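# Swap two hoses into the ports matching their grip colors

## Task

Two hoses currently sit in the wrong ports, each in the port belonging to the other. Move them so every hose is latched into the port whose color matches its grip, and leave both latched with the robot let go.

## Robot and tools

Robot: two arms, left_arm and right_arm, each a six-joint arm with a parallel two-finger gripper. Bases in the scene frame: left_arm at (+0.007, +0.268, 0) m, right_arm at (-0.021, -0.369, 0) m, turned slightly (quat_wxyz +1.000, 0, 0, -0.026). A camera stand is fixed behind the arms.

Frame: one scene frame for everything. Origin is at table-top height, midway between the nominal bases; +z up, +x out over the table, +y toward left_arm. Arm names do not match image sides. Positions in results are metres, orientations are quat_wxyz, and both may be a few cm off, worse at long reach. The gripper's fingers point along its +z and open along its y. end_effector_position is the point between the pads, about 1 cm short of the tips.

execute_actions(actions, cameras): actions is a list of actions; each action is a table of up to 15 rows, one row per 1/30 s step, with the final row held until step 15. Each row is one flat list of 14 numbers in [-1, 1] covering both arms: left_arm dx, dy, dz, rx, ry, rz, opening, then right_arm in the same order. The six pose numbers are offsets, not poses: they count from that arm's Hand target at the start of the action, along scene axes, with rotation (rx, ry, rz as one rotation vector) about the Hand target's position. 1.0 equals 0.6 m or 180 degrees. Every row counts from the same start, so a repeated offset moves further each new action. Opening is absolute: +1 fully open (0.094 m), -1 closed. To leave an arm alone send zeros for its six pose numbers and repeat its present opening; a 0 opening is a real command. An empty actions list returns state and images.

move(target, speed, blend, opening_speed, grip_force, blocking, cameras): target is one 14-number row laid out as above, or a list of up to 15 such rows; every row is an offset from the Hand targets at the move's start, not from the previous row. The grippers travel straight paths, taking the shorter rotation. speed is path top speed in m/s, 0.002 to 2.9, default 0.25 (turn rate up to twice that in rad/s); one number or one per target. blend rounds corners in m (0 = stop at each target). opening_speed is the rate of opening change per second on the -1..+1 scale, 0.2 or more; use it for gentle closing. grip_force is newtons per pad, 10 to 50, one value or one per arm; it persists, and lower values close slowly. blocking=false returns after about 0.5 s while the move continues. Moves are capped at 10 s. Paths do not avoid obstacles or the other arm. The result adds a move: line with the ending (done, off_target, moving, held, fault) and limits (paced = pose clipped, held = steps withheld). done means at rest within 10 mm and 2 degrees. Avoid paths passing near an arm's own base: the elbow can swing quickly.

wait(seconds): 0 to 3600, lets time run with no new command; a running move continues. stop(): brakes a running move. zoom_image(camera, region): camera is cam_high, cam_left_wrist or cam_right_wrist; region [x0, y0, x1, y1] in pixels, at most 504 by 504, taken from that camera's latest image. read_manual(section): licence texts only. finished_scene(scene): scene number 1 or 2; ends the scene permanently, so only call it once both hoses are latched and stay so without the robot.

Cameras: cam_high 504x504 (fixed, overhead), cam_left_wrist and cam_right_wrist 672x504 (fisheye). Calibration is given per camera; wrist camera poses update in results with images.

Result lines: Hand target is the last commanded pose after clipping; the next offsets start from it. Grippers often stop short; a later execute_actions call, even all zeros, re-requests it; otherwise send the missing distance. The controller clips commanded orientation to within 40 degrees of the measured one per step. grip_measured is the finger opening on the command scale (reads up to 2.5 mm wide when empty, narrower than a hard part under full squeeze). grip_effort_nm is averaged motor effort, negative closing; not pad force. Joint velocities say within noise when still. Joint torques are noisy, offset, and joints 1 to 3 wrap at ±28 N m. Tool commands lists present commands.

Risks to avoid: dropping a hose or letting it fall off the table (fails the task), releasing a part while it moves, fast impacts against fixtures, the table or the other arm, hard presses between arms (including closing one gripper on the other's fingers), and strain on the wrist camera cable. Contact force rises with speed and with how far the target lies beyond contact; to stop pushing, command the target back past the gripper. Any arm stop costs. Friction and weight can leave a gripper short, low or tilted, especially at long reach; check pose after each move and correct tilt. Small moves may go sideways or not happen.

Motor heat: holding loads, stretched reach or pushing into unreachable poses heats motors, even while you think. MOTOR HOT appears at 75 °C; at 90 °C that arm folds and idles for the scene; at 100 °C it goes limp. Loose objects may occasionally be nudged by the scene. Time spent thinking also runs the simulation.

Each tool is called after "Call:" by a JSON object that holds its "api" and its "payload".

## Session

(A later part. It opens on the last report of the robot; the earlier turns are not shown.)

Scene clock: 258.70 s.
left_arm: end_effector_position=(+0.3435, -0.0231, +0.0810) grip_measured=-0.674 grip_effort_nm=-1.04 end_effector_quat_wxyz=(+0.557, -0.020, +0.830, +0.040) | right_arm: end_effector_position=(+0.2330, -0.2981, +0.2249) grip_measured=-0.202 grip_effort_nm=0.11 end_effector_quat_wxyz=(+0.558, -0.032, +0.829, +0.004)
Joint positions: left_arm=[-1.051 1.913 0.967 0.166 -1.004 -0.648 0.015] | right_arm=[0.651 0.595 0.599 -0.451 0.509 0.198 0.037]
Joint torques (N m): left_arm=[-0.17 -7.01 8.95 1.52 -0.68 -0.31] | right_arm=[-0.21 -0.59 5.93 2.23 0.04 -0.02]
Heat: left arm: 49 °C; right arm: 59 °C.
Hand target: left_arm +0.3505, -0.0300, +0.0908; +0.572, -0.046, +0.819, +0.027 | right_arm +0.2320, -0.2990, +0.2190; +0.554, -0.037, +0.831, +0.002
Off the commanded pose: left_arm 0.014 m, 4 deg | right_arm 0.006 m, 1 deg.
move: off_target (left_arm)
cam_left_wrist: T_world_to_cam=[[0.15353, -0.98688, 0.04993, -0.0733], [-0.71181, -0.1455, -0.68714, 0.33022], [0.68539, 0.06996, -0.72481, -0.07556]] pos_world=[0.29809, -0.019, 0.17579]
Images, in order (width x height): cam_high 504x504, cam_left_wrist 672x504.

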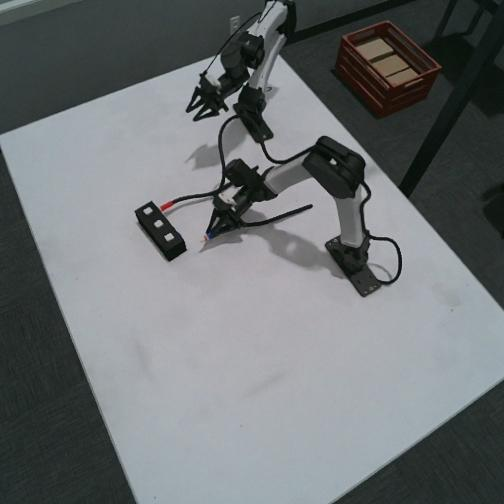

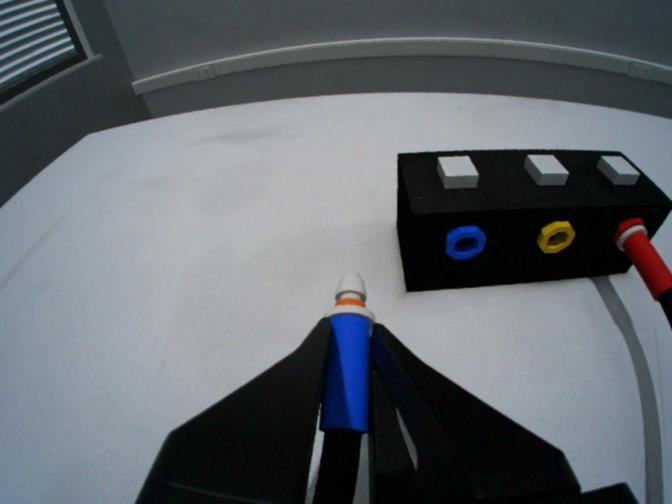

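Call:
{"api": "move", "payload": {"target": [[0.015,-0.104,0,0,0,0.044,-1,0,0,0,0,0,0,-0.2]], "speed": 0.12, "cameras": ["cam_left_wrist","cam_high"]}}

Call:
{"api": "zoom_image", "payload": {"camera": "cam_high", "region": [150, 210, 210, 260]}}

Call:
{"api": "zoom_image", "payload": {"camera": "cam_left_wrist", "region": [280, 200, 440, 360]}}

Scene clock: 261.03 s.
left_arm: end_effector_position=(+0.3567, -0.0876, +0.0851) grip_measured=-0.674 grip_effort_nm=-1.04 end_effector_quat_wxyz=(+0.557, -0.086, +0.823, +0.070) | right_arm: end_effector_position=(+0.2330, -0.2981, +0.2249) grip_measured=-0.202 grip_effort_nm=0.11 end_effector_quat_wxyz=(+0.558, -0.032, +0.829, +0.004)
Joint positions: left_arm=[-1.116 2.198 1.491 -0.35 -1.133 -0.993 0.015] | right_arm=[0.651 0.595 0.599 -0.451 0.509 0.198 0.037]
Joint torques (N m): left_arm=[-0.55 -9.37 9.54 0.83 -0.81 -0.33] | right_arm=[-0.18 -0.53 5.96 2.25 0.03 -0.01]
Heat: left arm: 49 °C; right arm: 59 °C.
Hand target: left_arm +0.3595, -0.0923, +0.0907; +0.568, -0.102, +0.814, +0.067 | right_arm +0.2320, -0.2990, +0.2190; +0.554, -0.037, +0.831, +0.002
Off the commanded pose: left_arm 0.008 m, 2 deg | right_arm 0.006 m, 1 deg.
move: done
cam_left_wrist: T_world_to_cam=[[0.29177, -0.95345, 0.0762, -0.1877], [-0.67378, -0.26143, -0.69114, 0.30966], [0.67889, 0.15031, -0.71869, -0.06826]] pos_world=[0.30974, -0.08775, 0.17926]
Images, in order (width x height): cam_high 504x504, cam_left_wrist 672x504.

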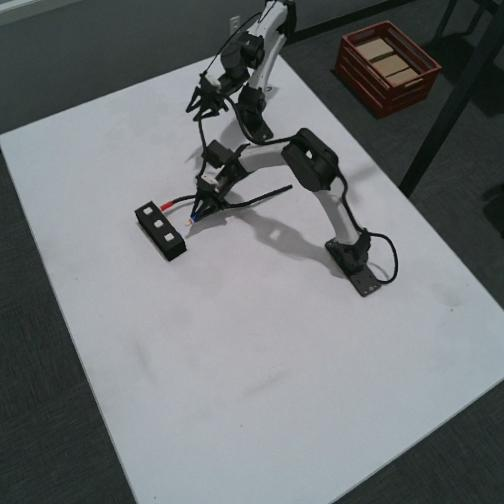

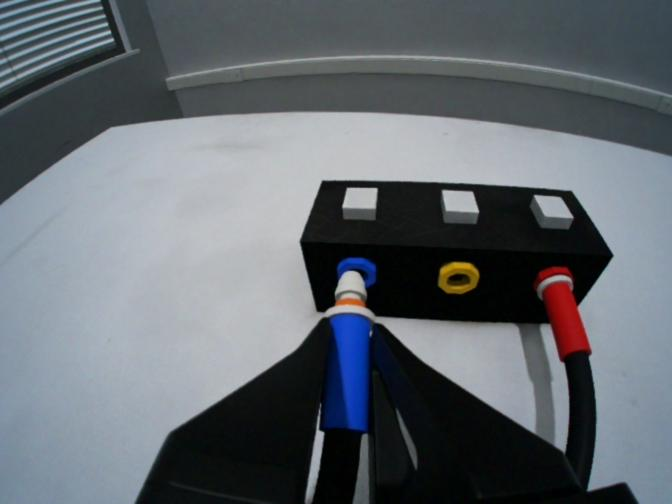

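Scaled by 8.400 from the camera's image (finer frame: 720x720).

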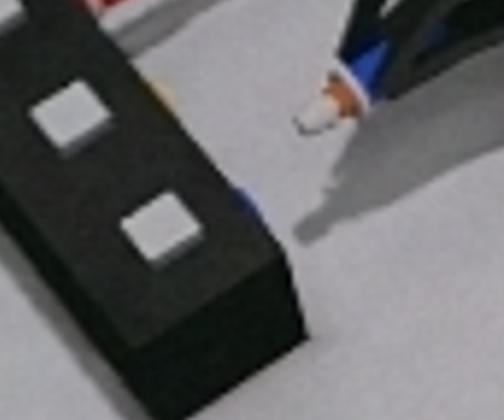

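Scaled by 3.150 from the camera's image (finer frame: 960x720).

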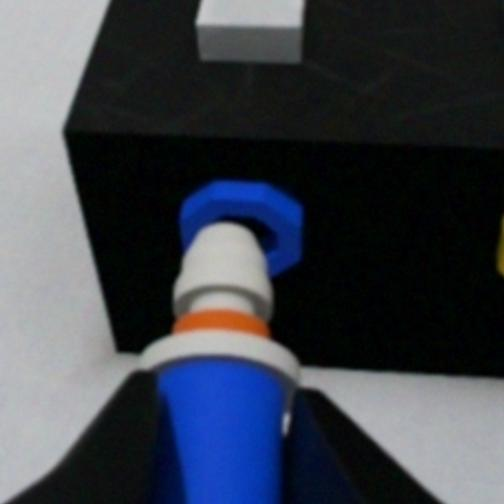

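Call:
{"api": "move", "payload": {"target": [[0.0,0.0,-0.045,0,0,0.0,-1,0,0,0,0,0,0,-0.2]], "speed": 0.1, "cameras": ["cam_left_wrist","cam_high"]}}

Call:
{"api": "zoom_image", "payload": {"camera": "cam_high", "region": [150, 210, 210, 260]}}

Call:
{"api": "zoom_image", "payload": {"camera": "cam_left_wrist", "region": [280, 200, 440, 360]}}

Scene clock: 262.47 s.
left_arm: end_effector_position=(+0.3579, -0.0899, +0.0625) grip_measured=-0.674 grip_effort_nm=-1.04 end_effector_quat_wxyz=(+0.556, -0.086, +0.824, +0.074) | right_arm: end_effector_position=(+0.2330, -0.2981, +0.2249) grip_measured=-0.202 grip_effort_nm=0.11 end_effector_quat_wxyz=(+0.558, -0.032, +0.829, +0.004)
Joint positions: left_arm=[-1.116 2.254 1.491 -0.312 -1.134 -1.004 0.015] | right_arm=[0.651 0.595 0.599 -0.451 0.509 0.198 0.037]
Joint torques (N m): left_arm=[-0.57 -9.95 6.65 1.11 -0.8 -0.32] | right_arm=[-0.14 -0.59 5.85 2.24 0.05 0]
Heat: left arm: 49 °C; right arm: 59 °C.
Hand target: left_arm +0.3595, -0.0923, +0.0637; +0.568, -0.102, +0.814, +0.067 | right_arm +0.2320, -0.2990, +0.2190; +0.554, -0.037, +0.831, +0.002
Off the commanded pose: left_arm 0.003 m, 3 deg | right_arm 0.006 m, 1 deg.
move: off_target (left_arm)
cam_left_wrist: T_world_to_cam=[[0.29643, -0.95262, 0.06817, -0.18964], [-0.6758, -0.25966, -0.68983, 0.29507], [0.67485, 0.15842, -0.72075, -0.0827]] pos_world=[0.31143, -0.09094, 0.15687]
Images, in order (width x height): cam_high 504x504, cam_left_wrist 672x504.

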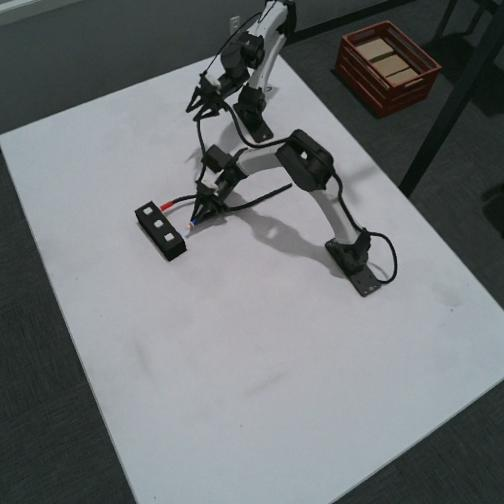

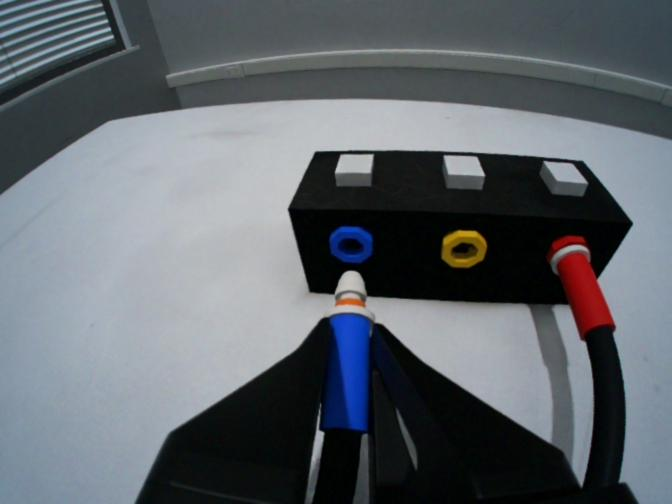

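Scaled by 8.400 from the camera's image (finer frame: 720x720).

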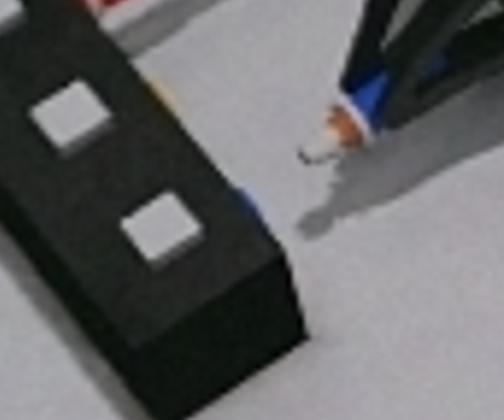

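Scaled by 3.150 from the camera's image (finer frame: 960x720).

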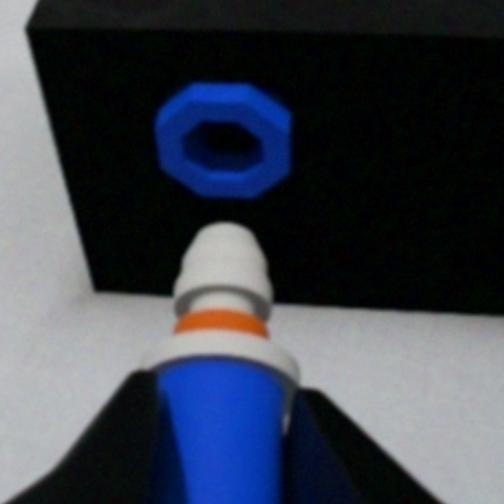

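Call:
{"api": "move", "payload": {"target": [[0.025,0.006,-0.006,0,0,0.0,-1,0,0,0,0,0,0,-0.2]], "speed": 0.1, "cameras": ["cam_left_wrist","cam_high"]}}

Call:
{"api": "zoom_image", "payload": {"camera": "cam_high", "region": [150, 210, 210, 260]}}

Call:
{"api": "zoom_image", "payload": {"camera": "cam_left_wrist", "region": [280, 200, 440, 360]}}

Scene clock: 263.77 s.
left_arm: end_effector_position=(+0.3724, -0.0886, +0.0649) grip_measured=-0.674 grip_effort_nm=-1.04 end_effector_quat_wxyz=(+0.563, -0.099, +0.818, +0.066) | right_arm: end_effector_position=(+0.2330, -0.2981, +0.2249) grip_measured=-0.202 grip_effort_nm=0.11 end_effector_quat_wxyz=(+0.558, -0.032, +0.829, +0.004)
Joint positions: left_arm=[-1.088 2.262 1.491 -0.231 -1.134 -0.96 0.015] | right_arm=[0.651 0.595 0.599 -0.451 0.509 0.198 0.037]
Joint torques (N m): left_arm=[-0.05 -9.76 5.9 1.21 -0.61 -0.03] | right_arm=[-0.14 -0.57 5.93 2.23 0.04 -0.01]
Heat: left arm: 49 °C; right arm: 58 °C.
Hand target: left_arm +0.3746, -0.0887, +0.0601; +0.568, -0.102, +0.814, +0.067 | right_arm +0.2320, -0.2990, +0.2190; +0.554, -0.037, +0.831, +0.002
Off the commanded pose: left_arm 0.005 m, 1 deg | right_arm 0.006 m, 1 deg.
move: done
cam_left_wrist: T_world_to_cam=[[0.30608, -0.94686, 0.09885, -0.19794], [-0.65646, -0.28512, -0.69841, 0.29799], [0.68948, 0.14888, -0.70884, -0.0981]] pos_world=[0.32384, -0.08786, 0.15815]
Images, in order (width x height): cam_high 504x504, cam_left_wrist 672x504.

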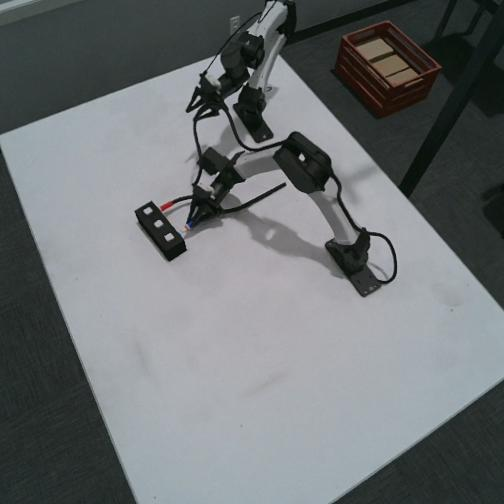

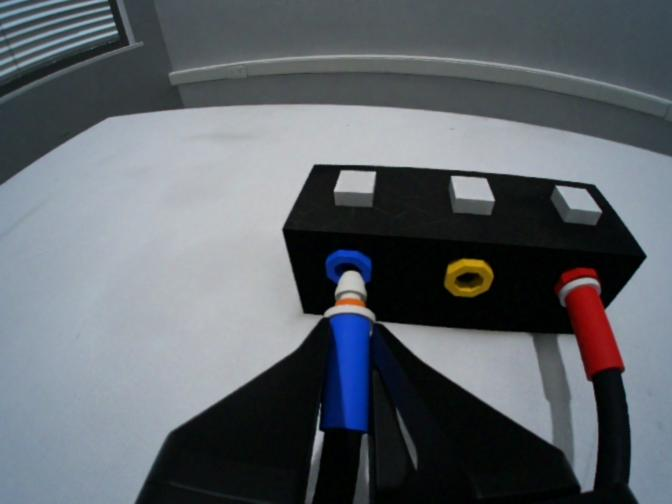

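Scaled by 8.400 from the camera's image (finer frame: 720x720).

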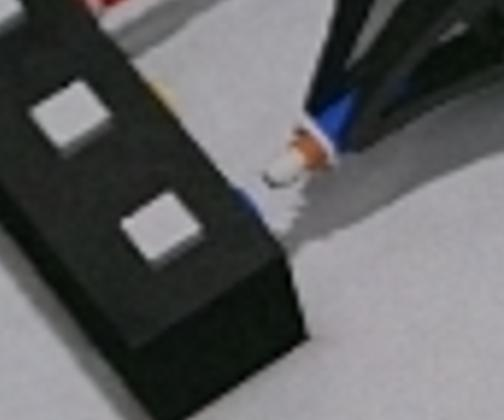

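Scaled by 3.150 from the camera's image (finer frame: 960x720).

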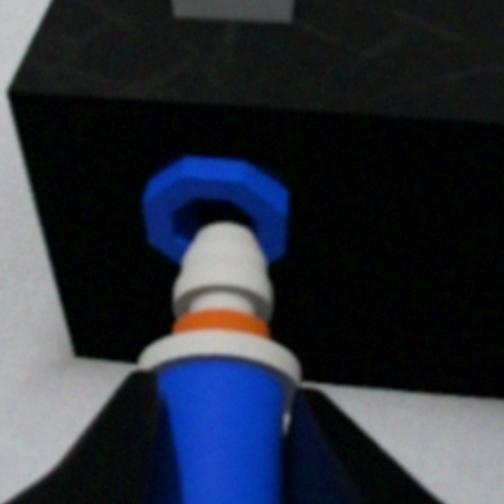

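Call:
{"api": "move", "payload": {"target": [[-0.004,0.004,-0.014,0,0,0.0,-1,0,0,0,0,0,0,-0.2],[0.012,0.008,-0.012,0,0,0.0,-1,0,0,0,0,0,0,-0.2]], "speed": 0.1, "cameras": ["cam_left_wrist","cam_high"]}}

Call:
{"api": "zoom_image", "payload": {"camera": "cam_high", "region": [150, 210, 210, 260]}}

Call:
{"api": "zoom_image", "payload": {"camera": "cam_left_wrist", "region": [280, 200, 440, 360]}}

Scene clock: 265.43 s.
left_arm: end_effector_position=(+0.3797, -0.0859, +0.0613) grip_measured=-0.674 grip_effort_nm=-1.04 end_effector_quat_wxyz=(+0.568, -0.101, +0.815, +0.065) | right_arm: end_effector_position=(+0.2330, -0.2981, +0.2249) grip_measured=-0.202 grip_effort_nm=0.11 end_effector_quat_wxyz=(+0.558, -0.032, +0.829, +0.004)
Joint positions: left_arm=[-1.072 2.27 1.473 -0.163 -1.133 -0.922 0.015] | right_arm=[0.651 0.595 0.599 -0.451 0.509 0.198 0.037]
Joint torques (N m): left_arm=[0.27 -9.81 5.04 1.29 -0.49 -0.04] | right_arm=[-0.14 -0.65 5.94 2.22 0.04 0]
Heat: left arm: 49 °C; right arm: 58 °C.
Hand target: left_arm +0.3818, -0.0839, +0.0530; +0.568, -0.102, +0.814, +0.067 | right_arm +0.2320, -0.2990, +0.2190; +0.554, -0.037, +0.831, +0.002
Off the commanded pose: left_arm 0.009 m, 0 deg | right_arm 0.006 m, 1 deg.
move: done
cam_left_wrist: T_world_to_cam=[[0.30678, -0.946, 0.10474, -0.19779], [-0.64839, -0.28829, -0.70462, 0.29812], [0.69676, 0.14825, -0.70181, -0.10932]] pos_world=[0.33015, -0.08496, 0.15406]
Images, in order (width x height): cam_high 504x504, cam_left_wrist 672x504.

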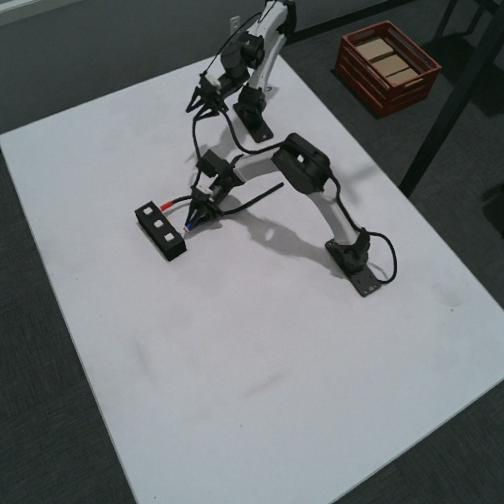

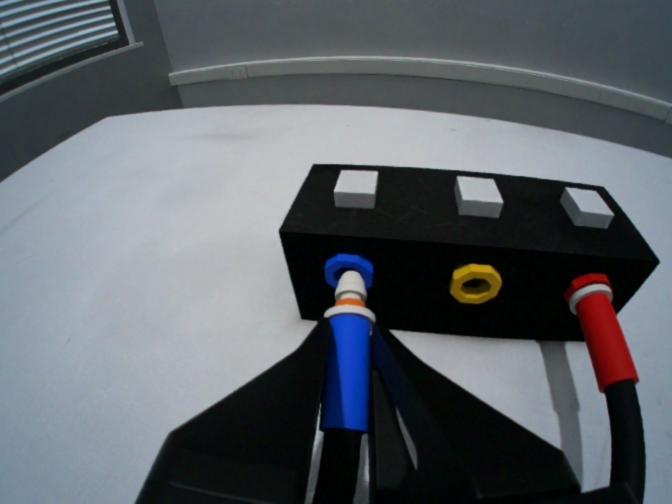

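Scaled by 8.400 from the camera's image (finer frame: 720x720).

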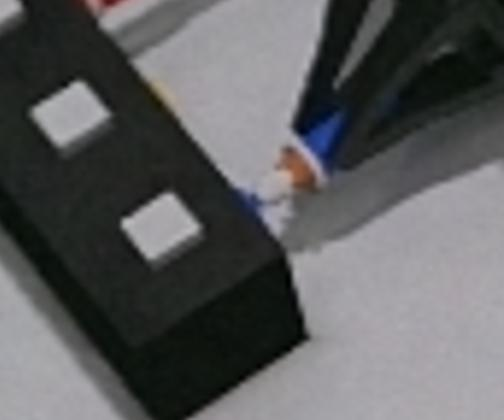

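Scaled by 3.150 from the camera's image (finer frame: 960x720).

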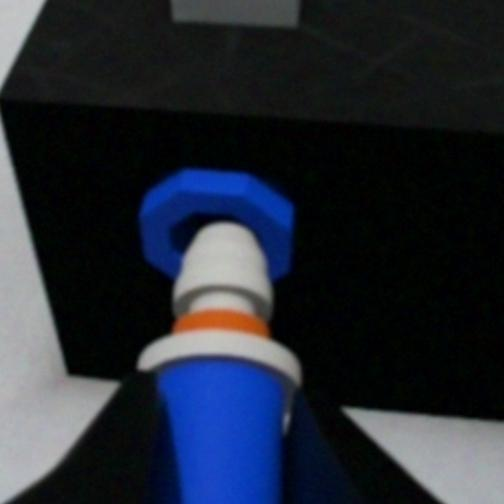

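Call:
{"api": "move", "payload": {"target": [[-0.012,0.004,-0.02,0,0,0.0,-1,0,0,0,0,0,0,-0.2],[0.01,0.006,-0.017,0,0,0.0,-1,0,0,0,0,0,0,-0.2]], "speed": 0.1, "cameras": ["cam_left_wrist","cam_high"]}}

Call:
{"api": "zoom_image", "payload": {"camera": "cam_high", "region": [150, 210, 210, 260]}}

Call:
{"api": "zoom_image", "payload": {"camera": "cam_left_wrist", "region": [280, 200, 440, 360]}}

Scene clock: 267.03 s.
left_arm: end_effector_position=(+0.3825, -0.0799, +0.0467) grip_measured=-0.674 grip_effort_nm=-1.04 end_effector_quat_wxyz=(+0.565, -0.094, +0.817, +0.071) | right_arm: end_effector_position=(+0.2330, -0.2981, +0.2249) grip_measured=-0.202 grip_effort_nm=0.11 end_effector_quat_wxyz=(+0.558, -0.032, +0.829, +0.004)
Joint positions: left_arm=[-1.06 2.287 1.438 -0.103 -1.124 -0.892 0.015] | right_arm=[0.651 0.595 0.599 -0.451 0.509 0.198 0.037]
Joint torques (N m): left_arm=[0.58 -9.68 6.34 1.37 -0.5 -0.03] | right_arm=[-0.18 -0.55 5.82 2.23 0.04 -0.03]
Heat: left arm: 49 °C; right arm: 58 °C.
Hand target: left_arm +0.3877, -0.0803, +0.0428; +0.568, -0.102, +0.814, +0.067 | right_arm +0.2320, -0.2990, +0.2190; +0.554, -0.037, +0.831, +0.002
Off the commanded pose: left_arm 0.007 m, 1 deg | right_arm 0.006 m, 1 deg.
move: done
cam_left_wrist: T_world_to_cam=[[0.30433, -0.94865, 0.08625, -0.18986], [-0.65592, -0.27436, -0.7032, 0.2953], [0.69076, 0.15743, -0.70574, -0.1191]] pos_world=[0.33374, -0.08034, 0.13998]
Images, in order (width x height): cam_high 504x504, cam_left_wrist 672x504.

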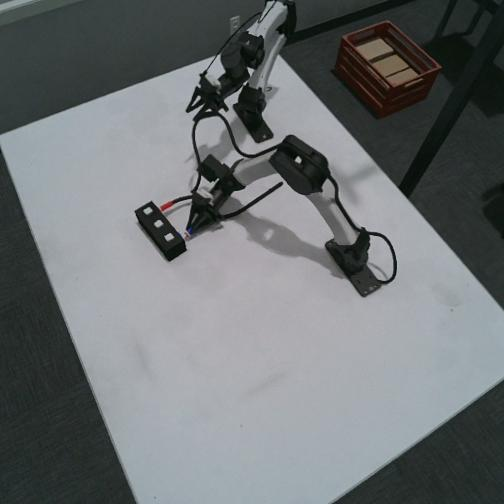

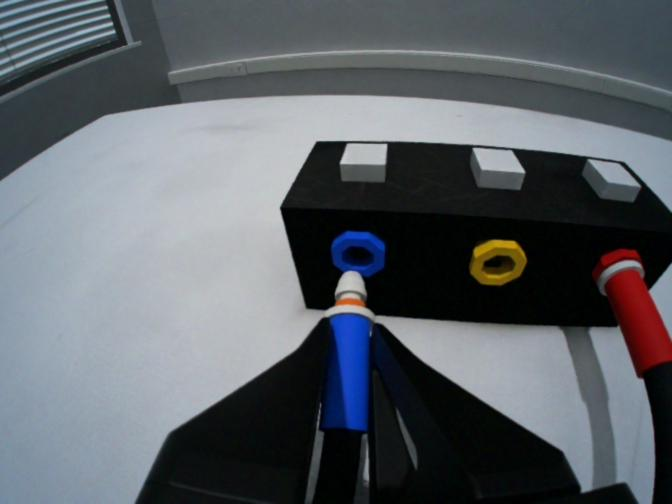

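Scaled by 8.400 from the camera's image (finer frame: 720x720).

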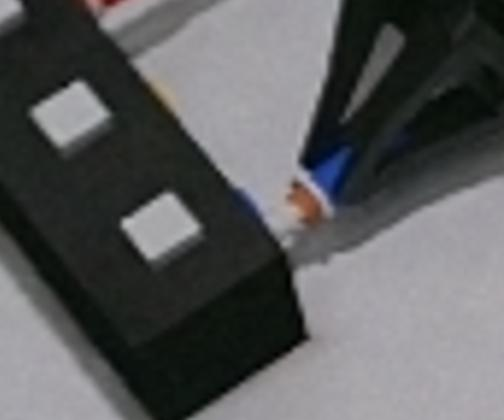

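Scaled by 3.150 from the camera's image (finer frame: 960x720).

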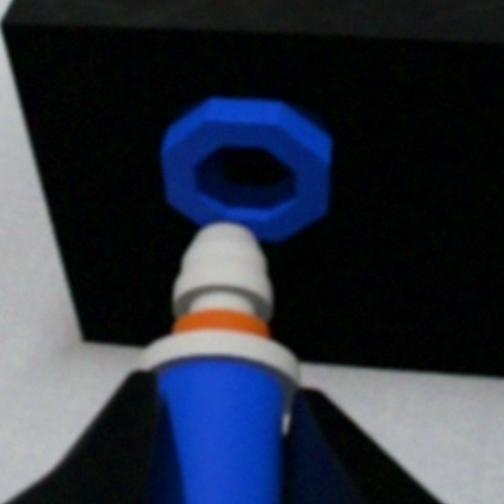

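Call:
{"api": "move", "payload": {"target": [[-0.008,-0.012,0.012,0,0,0.0,-1,0,0,0,0,0,0,-0.2],[0.004,-0.008,0.016,0,0,0.0,-1,0,0,0,0,0,0,-0.2]], "speed": 0.1, "cameras": ["cam_left_wrist","cam_high"]}}

Call:
{"api": "zoom_image", "payload": {"camera": "cam_high", "region": [150, 210, 210, 260]}}

Call:
{"api": "zoom_image", "payload": {"camera": "cam_left_wrist", "region": [280, 200, 440, 360]}}

Scene clock: 268.13 s.
left_arm: end_effector_position=(+0.3822, -0.0794, +0.0471) grip_measured=-0.674 grip_effort_nm=-1.05 end_effector_quat_wxyz=(+0.562, -0.090, +0.818, +0.076) | right_arm: end_effector_position=(+0.2330, -0.2981, +0.2249) grip_measured=-0.202 grip_effort_nm=0.11 end_effector_quat_wxyz=(+0.558, -0.032, +0.829, +0.004)
Joint positions: left_arm=[-1.06 2.287 1.446 -0.124 -1.124 -0.891 0.015] | right_arm=[0.651 0.595 0.599 -0.451 0.509 0.198 0.037]
Joint torques (N m): left_arm=[0.53 -10.15 9.2 1.15 -0.5 -0.03] | right_arm=[-0.14 -0.57 5.87 2.24 0.05 -0.02]
Heat: left arm: 49 °C; right arm: 58 °C.
Hand target: left_arm +0.3901, -0.0852, +0.0525; +0.568, -0.102, +0.814, +0.067 | right_arm +0.2320, -0.2990, +0.2190; +0.554, -0.037, +0.831, +0.002
Off the commanded pose: left_arm 0.011 m, 2 deg | right_arm 0.006 m, 1 deg.
move: off_target (left_arm)
cam_left_wrist: T_world_to_cam=[[0.3043, -0.94986, 0.07184, -0.18884], [-0.66118, -0.2649, -0.70191, 0.29812], [0.68575, 0.16609, -0.70864, -0.11603]] pos_world=[0.33414, -0.08112, 0.14059]
Images, in order (width x height): cam_high 504x504, cam_left_wrist 672x504.

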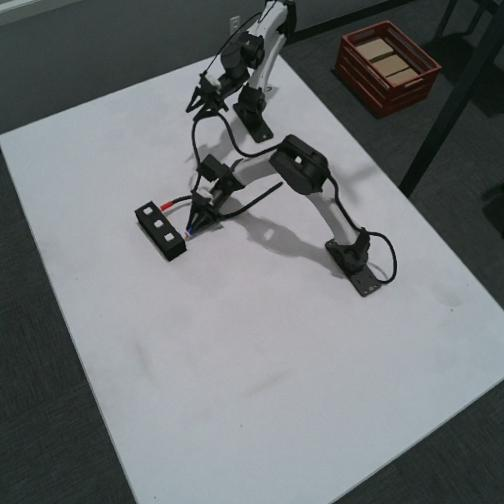

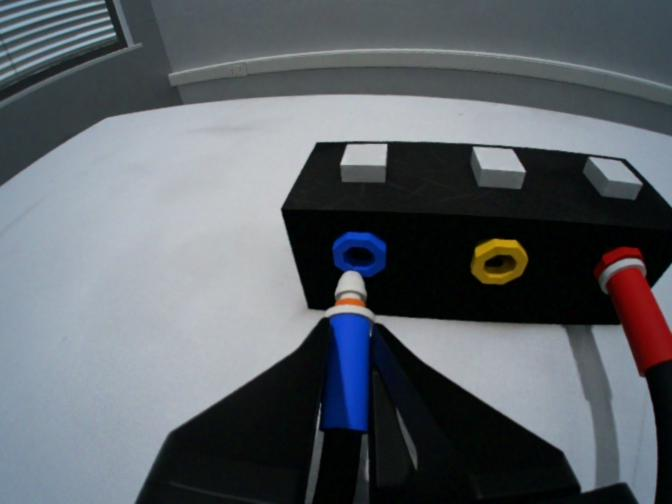

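Scaled by 8.400 from the camera's image (finer frame: 720x720).

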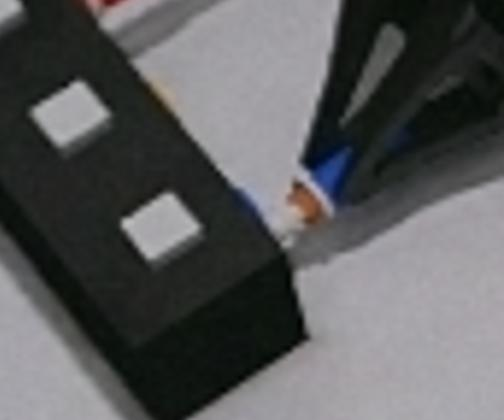

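Scaled by 3.150 from the camera's image (finer frame: 960x720).

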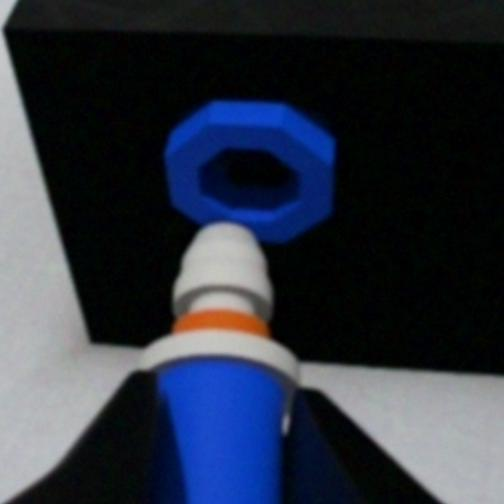

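Call:
{"api": "move", "payload": {"target": [[-0.045,-0.02,0.022,0,0,0.0,-1,0,0,0,0,0,0,-0.2],[-0.008,-0.007,0.018,0,0,0.0,-1,0,0,0,0,0,0,-0.2]], "speed": 0.1, "cameras": ["cam_left_wrist","cam_high"]}}

Call:
{"api": "zoom_image", "payload": {"camera": "cam_high", "region": [150, 210, 210, 260]}}

Call:
{"api": "zoom_image", "payload": {"camera": "cam_left_wrist", "region": [280, 200, 440, 360]}}

Scene clock: 270.17 s.
left_arm: end_effector_position=(+0.3815, -0.0818, +0.0545) grip_measured=-0.674 grip_effort_nm=-1.04 end_effector_quat_wxyz=(+0.560, -0.091, +0.819, +0.083) | right_arm: end_effector_position=(+0.2329, -0.2981, +0.2247) grip_measured=-0.202 grip_effort_nm=0.11 end_effector_quat_wxyz=(+0.558, -0.032, +0.829, +0.004)
Joint positions: left_arm=[-1.064 2.287 1.491 -0.207 -1.131 -0.919 0.015] | right_arm=[0.651 0.595 0.599 -0.452 0.509 0.198 0.037]
Joint torques (N m): left_arm=[-0.35 -11.55 7.72 1.23 -0.52 -0.05] | right_arm=[-0.13 -0.58 5.87 2.25 0.04 -0.01]
Heat: left arm: 50 °C; right arm: 58 °C.
Hand target: left_arm +0.3854, -0.0892, +0.0632; +0.568, -0.102, +0.814, +0.067 | right_arm +0.2319, -0.2990, +0.2190; +0.554, -0.037, +0.832, +0.001
Off the commanded pose: left_arm 0.012 m, 3 deg | right_arm 0.006 m, 1 deg.
move: off_target (left_arm)
cam_left_wrist: T_world_to_cam=[[0.31394, -0.9475, 0.06074, -0.19425], [-0.66298, -0.26456, -0.70033, 0.30301], [0.67963, 0.17959, -0.71123, -0.10629]] pos_world=[0.33411, -0.0848, 0.14841]
Images, in order (width x height): cam_high 504x504, cam_left_wrist 672x504.

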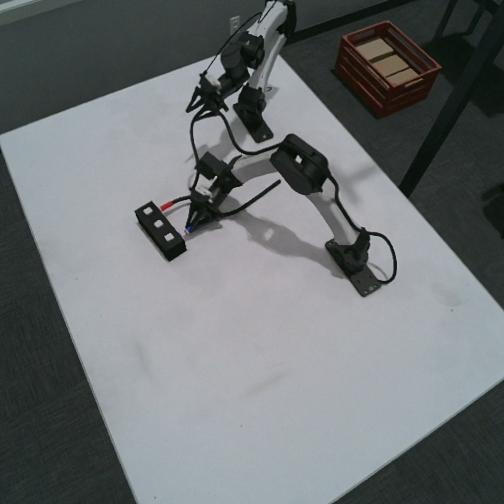

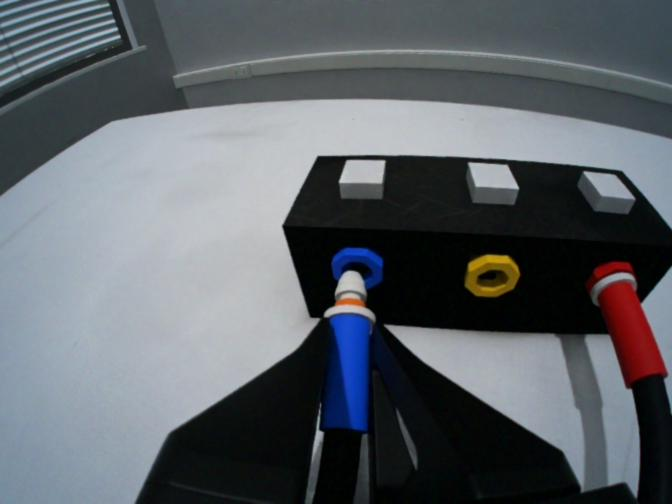

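Scaled by 8.400 from the camera's image (finer frame: 720x720).

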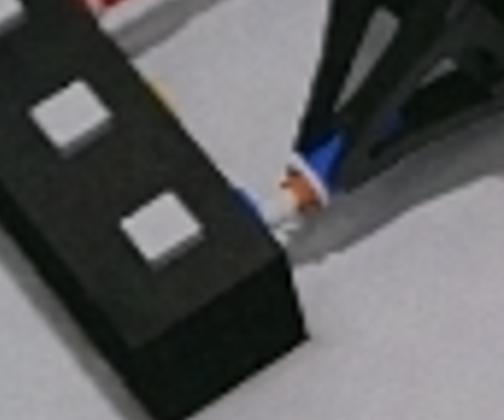

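Scaled by 3.150 from the camera's image (finer frame: 960x720).

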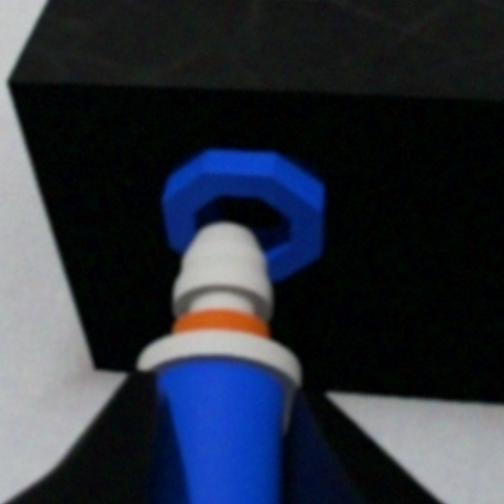

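Call:
{"api": "move", "payload": {"target": [[-0.03,-0.02,0.009,0,0,0.0,-1,0,0,0,0,0,0,-0.2],[0.02,-0.003,0.005,0,0,0.0,-1,0,0,0,0,0,0,-0.2]], "speed": 0.1, "cameras": ["cam_left_wrist","cam_high"]}}

Call:
{"api": "zoom_image", "payload": {"camera": "cam_high", "region": [150, 210, 210, 260]}}

Call:
{"api": "zoom_image", "payload": {"camera": "cam_left_wrist", "region": [280, 200, 440, 360]}}

Scene clock: 272.13 s.
left_arm: end_effector_position=(+0.3840, -0.0874, +0.0606) grip_measured=-0.674 grip_effort_nm=-1.04 end_effector_quat_wxyz=(+0.556, -0.077, +0.823, +0.087) | right_arm: end_effector_position=(+0.2329, -0.2981, +0.2247) grip_measured=-0.202 grip_effort_nm=0.11 end_effector_quat_wxyz=(+0.558, -0.032, +0.829, +0.004)
Joint positions: left_arm=[-1.064 2.288 1.525 -0.234 -1.119 -0.885 0.015] | right_arm=[0.651 0.595 0.599 -0.452 0.509 0.198 0.037]
Joint torques (N m): left_arm=[1.58 -10.43 7.94 1.65 -0.53 0] | right_arm=[-0.21 -0.57 5.87 2.23 0.04 0]
Heat: left arm: 50 °C; right arm: 57 °C.
Hand target: left_arm +0.3974, -0.0911, +0.0662; +0.568, -0.102, +0.814, +0.067 | right_arm +0.2319, -0.2990, +0.2190; +0.554, -0.037, +0.832, +0.001
Off the commanded pose: left_arm 0.015 m, 4 deg | right_arm 0.006 m, 1 deg.
move: off_target (left_arm)
cam_left_wrist: T_world_to_cam=[[0.29723, -0.9541, 0.03682, -0.19341], [-0.67741, -0.2379, -0.69608, 0.31499], [0.67288, 0.18195, -0.71702, -0.09951]] pos_world=[0.33782, -0.09149, 0.15503]
Images, in order (width x height): cam_high 504x504, cam_left_wrist 672x504.

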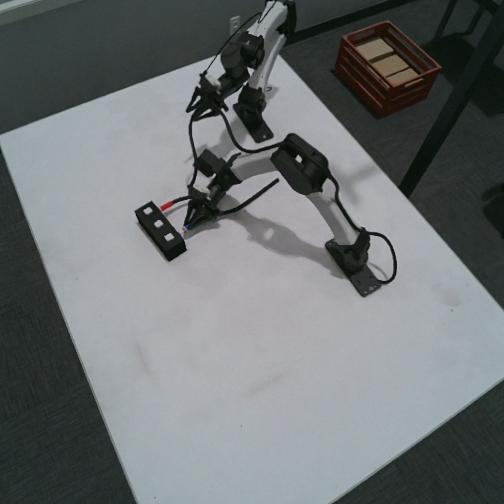

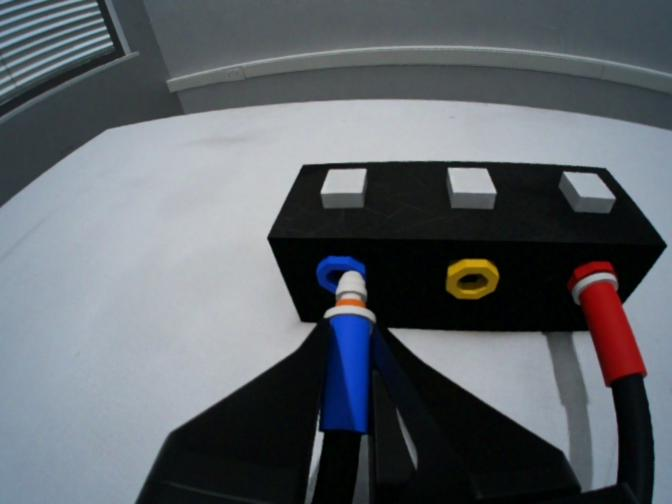

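Scaled by 8.400 from the camera's image (finer frame: 720x720).

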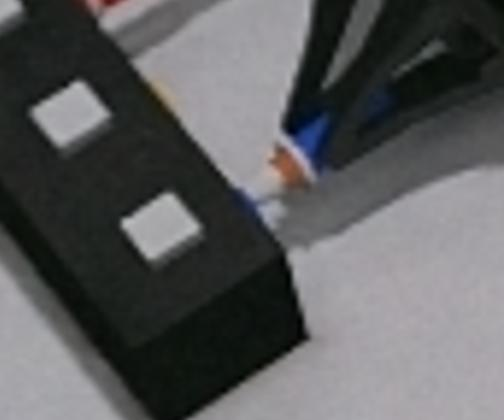

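Scaled by 3.150 from the camera's image (finer frame: 960x720).

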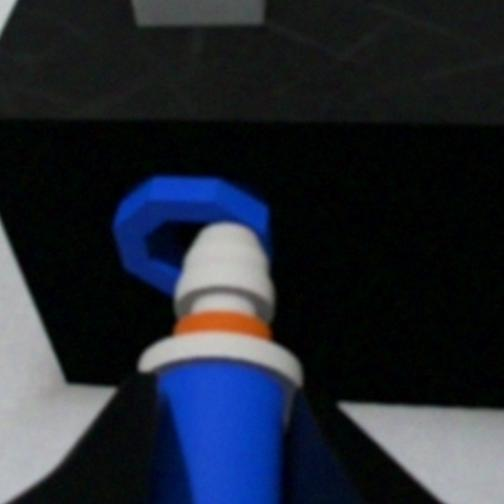

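Call:
{"api": "move", "payload": {"target": [[-0.04,0.004,0.0,0,0,0.0,-1,0,0,0,0,0,0,-0.2],[0.0,0.006,-0.004,0,0,0.0,-1,0,0,0,0,0,0,-0.2]], "speed": 0.1, "cameras": ["cam_left_wrist","cam_high"]}}

Call:
{"api": "zoom_image", "payload": {"camera": "cam_left_wrist", "region": [280, 200, 440, 360]}}

Scene clock: 274.03 s.
left_arm: end_effector_position=(+0.3838, -0.0858, +0.0557) grip_measured=-0.674 grip_effort_nm=-1.04 end_effector_quat_wxyz=(+0.556, -0.077, +0.824, +0.085) | right_arm: end_effector_position=(+0.2329, -0.2981, +0.2247) grip_measured=-0.202 grip_effort_nm=0.11 end_effector_quat_wxyz=(+0.558, -0.032, +0.829, +0.004)
Joint positions: left_arm=[-1.062 2.288 1.501 -0.199 -1.113 -0.876 0.015] | right_arm=[0.651 0.595 0.599 -0.452 0.509 0.198 0.037]
Joint torques (N m): left_arm=[1.76 -11.04 7.8 1.57 -0.54 -0.02] | right_arm=[-0.23 -0.57 5.9 2.24 0.03 -0.02]
Heat: left arm: 50 °C; right arm: 57 °C.
Hand target: left_arm +0.3974, -0.0875, +0.0638; +0.568, -0.102, +0.814, +0.067 | right_arm +0.2319, -0.2990, +0.2190; +0.554, -0.037, +0.832, +0.001
Off the commanded pose: left_arm 0.016 m, 4 deg | right_arm 0.006 m, 1 deg.
move: off_target (left_arm)
cam_left_wrist: T_world_to_cam=[[0.29318, -0.95519, 0.0408, -0.19038], [-0.67862, -0.23797, -0.69487, 0.31212], [0.67344, 0.17604, -0.71798, -0.1038]] pos_world=[0.33753, -0.0893, 0.15012]
Images, in order (width x height): cam_high 504x504, cam_left_wrist 672x504.

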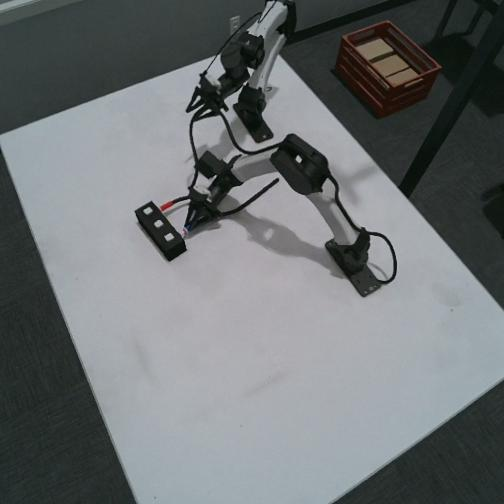

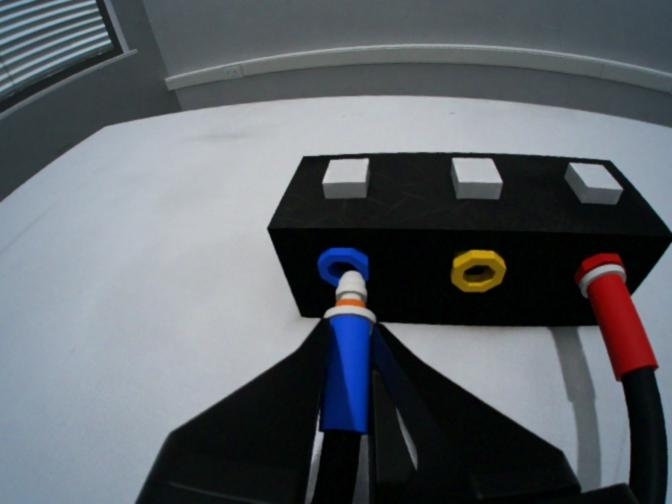

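Scaled by 3.150 from the camera's image (finer frame: 960x720).

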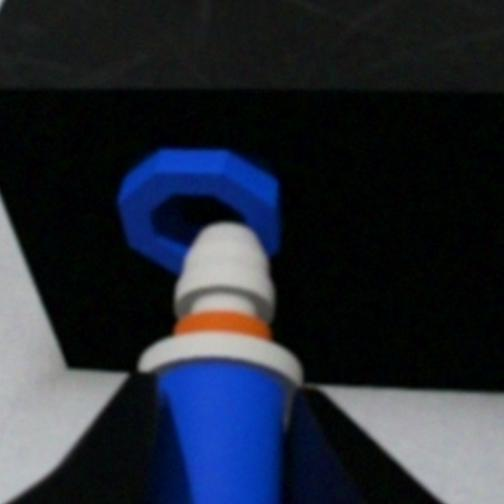

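Call:
{"api": "move", "payload": {"target": [[-0.04,0.006,0.006,0,0,0.0,-1,0,0,0,0,0,0,-0.2],[0.0,0.008,0.003,0,0,0.0,-1,0,0,0,0,0,0,-0.2]], "speed": 0.1, "cameras": ["cam_left_wrist","cam_high"]}}

Call:
{"api": "zoom_image", "payload": {"camera": "cam_left_wrist", "region": [280, 200, 440, 360]}}

Scene clock: 276.60 s.
left_arm: end_effector_position=(+0.3832, -0.0805, +0.0487) grip_measured=-0.674 grip_effort_nm=-1.04 end_effector_quat_wxyz=(+0.553, -0.073, +0.825, +0.090) | right_arm: end_effector_position=(+0.2329, -0.2981, +0.2247) grip_measured=-0.202 grip_effort_nm=0.11 end_effector_quat_wxyz=(+0.558, -0.032, +0.829, +0.004)
Joint positions: left_arm=[-1.057 2.288 1.473 -0.177 -1.109 -0.866 0.015] | right_arm=[0.651 0.595 0.599 -0.452 0.509 0.198 0.037]
Joint torques (N m): left_arm=[1.78 -12.55 7.68 1.53 -0.56 0] | right_arm=[-0.21 -0.59 5.9 2.23 0.03 0]
Heat: left arm: 51 °C; right arm: 57 °C.
Hand target: left_arm +0.3974, -0.0827, +0.0656; +0.568, -0.102, +0.814, +0.067 | right_arm +0.2319, -0.2990, +0.2190; +0.554, -0.037, +0.832, +0.001
Off the commanded pose: left_arm 0.022 m, 5 deg | right_arm 0.006 m, 1 deg.
move: off_target (left_arm)
cam_left_wrist: T_world_to_cam=[[0.29267, -0.95584, 0.02667, -0.184], [-0.68429, -0.22885, -0.69237, 0.31094], [0.6679, 0.18439, -0.72105, -0.10645]] pos_world=[0.33772, -0.08509, 0.14344]
Images, in order (width x height): cam_high 504x504, cam_left_wrist 672x504.

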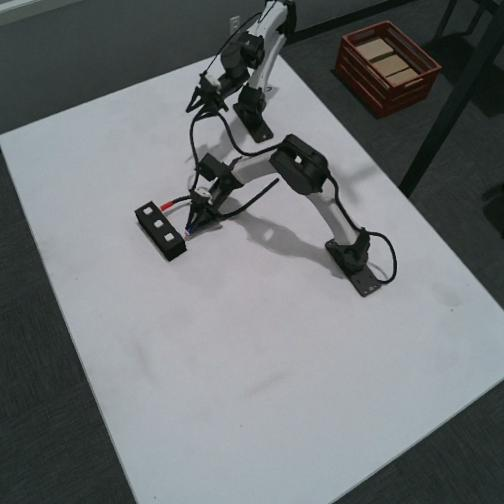

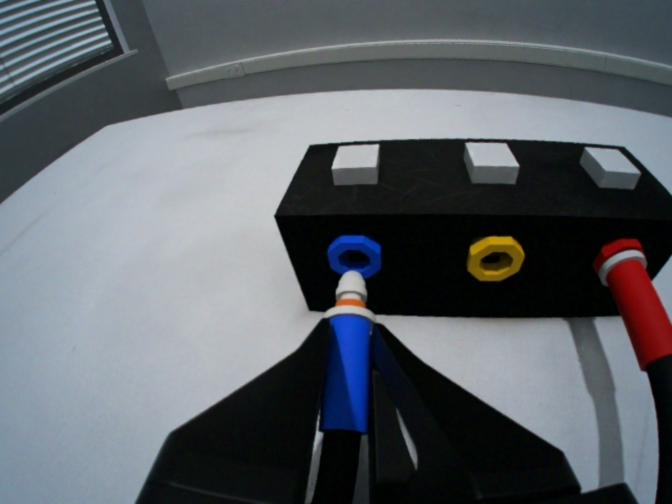

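Scaled by 3.150 from the camera's image (finer frame: 960x720).

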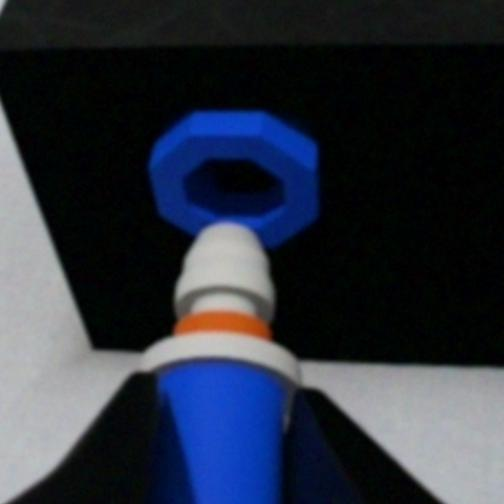

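Call:
{"api": "move", "payload": {"target": [[-0.05,-0.004,0.03,0,0,0.0,-1,0,0,0,0,0,0,-0.2],[-0.02,-0.003,0.02,0,0,0.0,-1,0,0,0,0,0,0,-0.2]], "speed": 0.1, "cameras": ["cam_left_wrist","cam_high"]}}

Call:
{"api": "zoom_image", "payload": {"camera": "cam_left_wrist", "region": [280, 200, 440, 360]}}

Scene clock: 280.17 s.
left_arm: end_effector_position=(+0.3790, -0.0767, +0.0538) grip_measured=-0.674 grip_effort_nm=-1.04 end_effector_quat_wxyz=(+0.553, -0.081, +0.824, +0.092) | right_arm: end_effector_position=(+0.2329, -0.2981, +0.2247) grip_measured=-0.202 grip_effort_nm=0.11 end_effector_quat_wxyz=(+0.558, -0.032, +0.829, +0.004)
Joint positions: left_arm=[-1.062 2.272 1.473 -0.226 -1.121 -0.91 0.015] | right_arm=[0.651 0.595 0.599 -0.452 0.509 0.198 0.037]
Joint torques (N m): left_arm=[-0.08 -13.94 8.03 1.2 -0.6 -0.04] | right_arm=[-0.21 -0.55 5.93 2.24 0.03 -0.02]
Heat: left arm: 52 °C; right arm: 57 °C.
Hand target: left_arm +0.3853, -0.0845, +0.0775; +0.568, -0.102, +0.814, +0.067 | right_arm +0.2319, -0.2990, +0.2190; +0.554, -0.037, +0.832, +0.001
Off the commanded pose: left_arm 0.026 m, 4 deg | right_arm 0.006 m, 1 deg.
move: off_target (left_arm)
cam_left_wrist: T_world_to_cam=[[0.30856, -0.95066, 0.03212, -0.18516], [-0.67859, -0.24366, -0.69293, 0.30915], [0.66656, 0.19201, -0.72029, -0.09958]] pos_world=[0.33329, -0.08157, 0.14843]
Images, in order (width x height): cam_high 504x504, cam_left_wrist 672x504.

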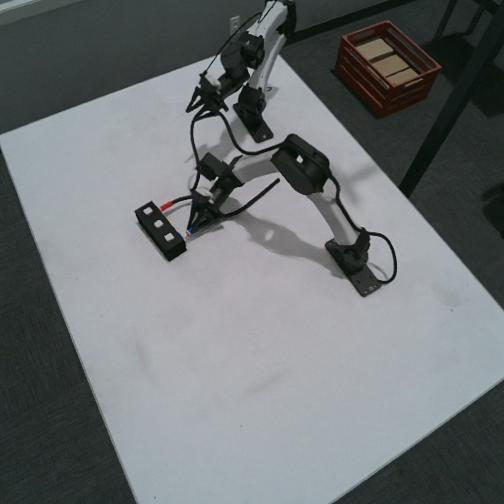

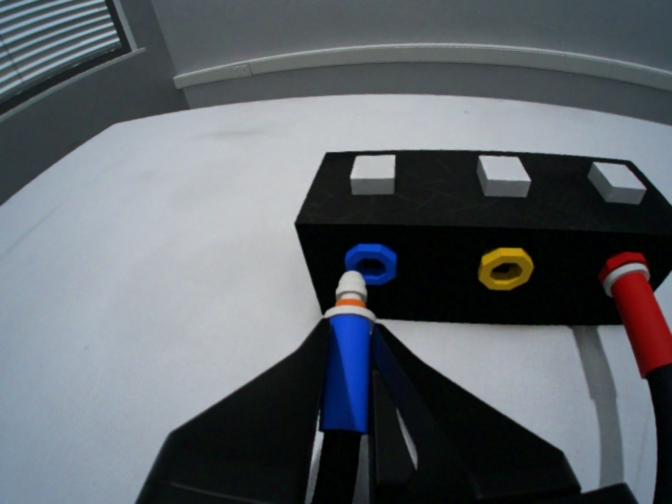

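Scaled by 3.150 from the camera's image (finer frame: 960x720).

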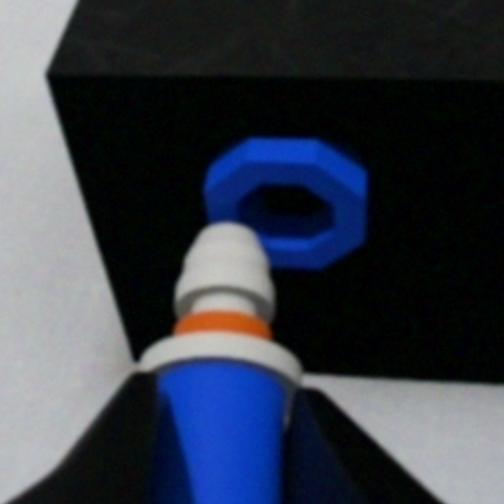

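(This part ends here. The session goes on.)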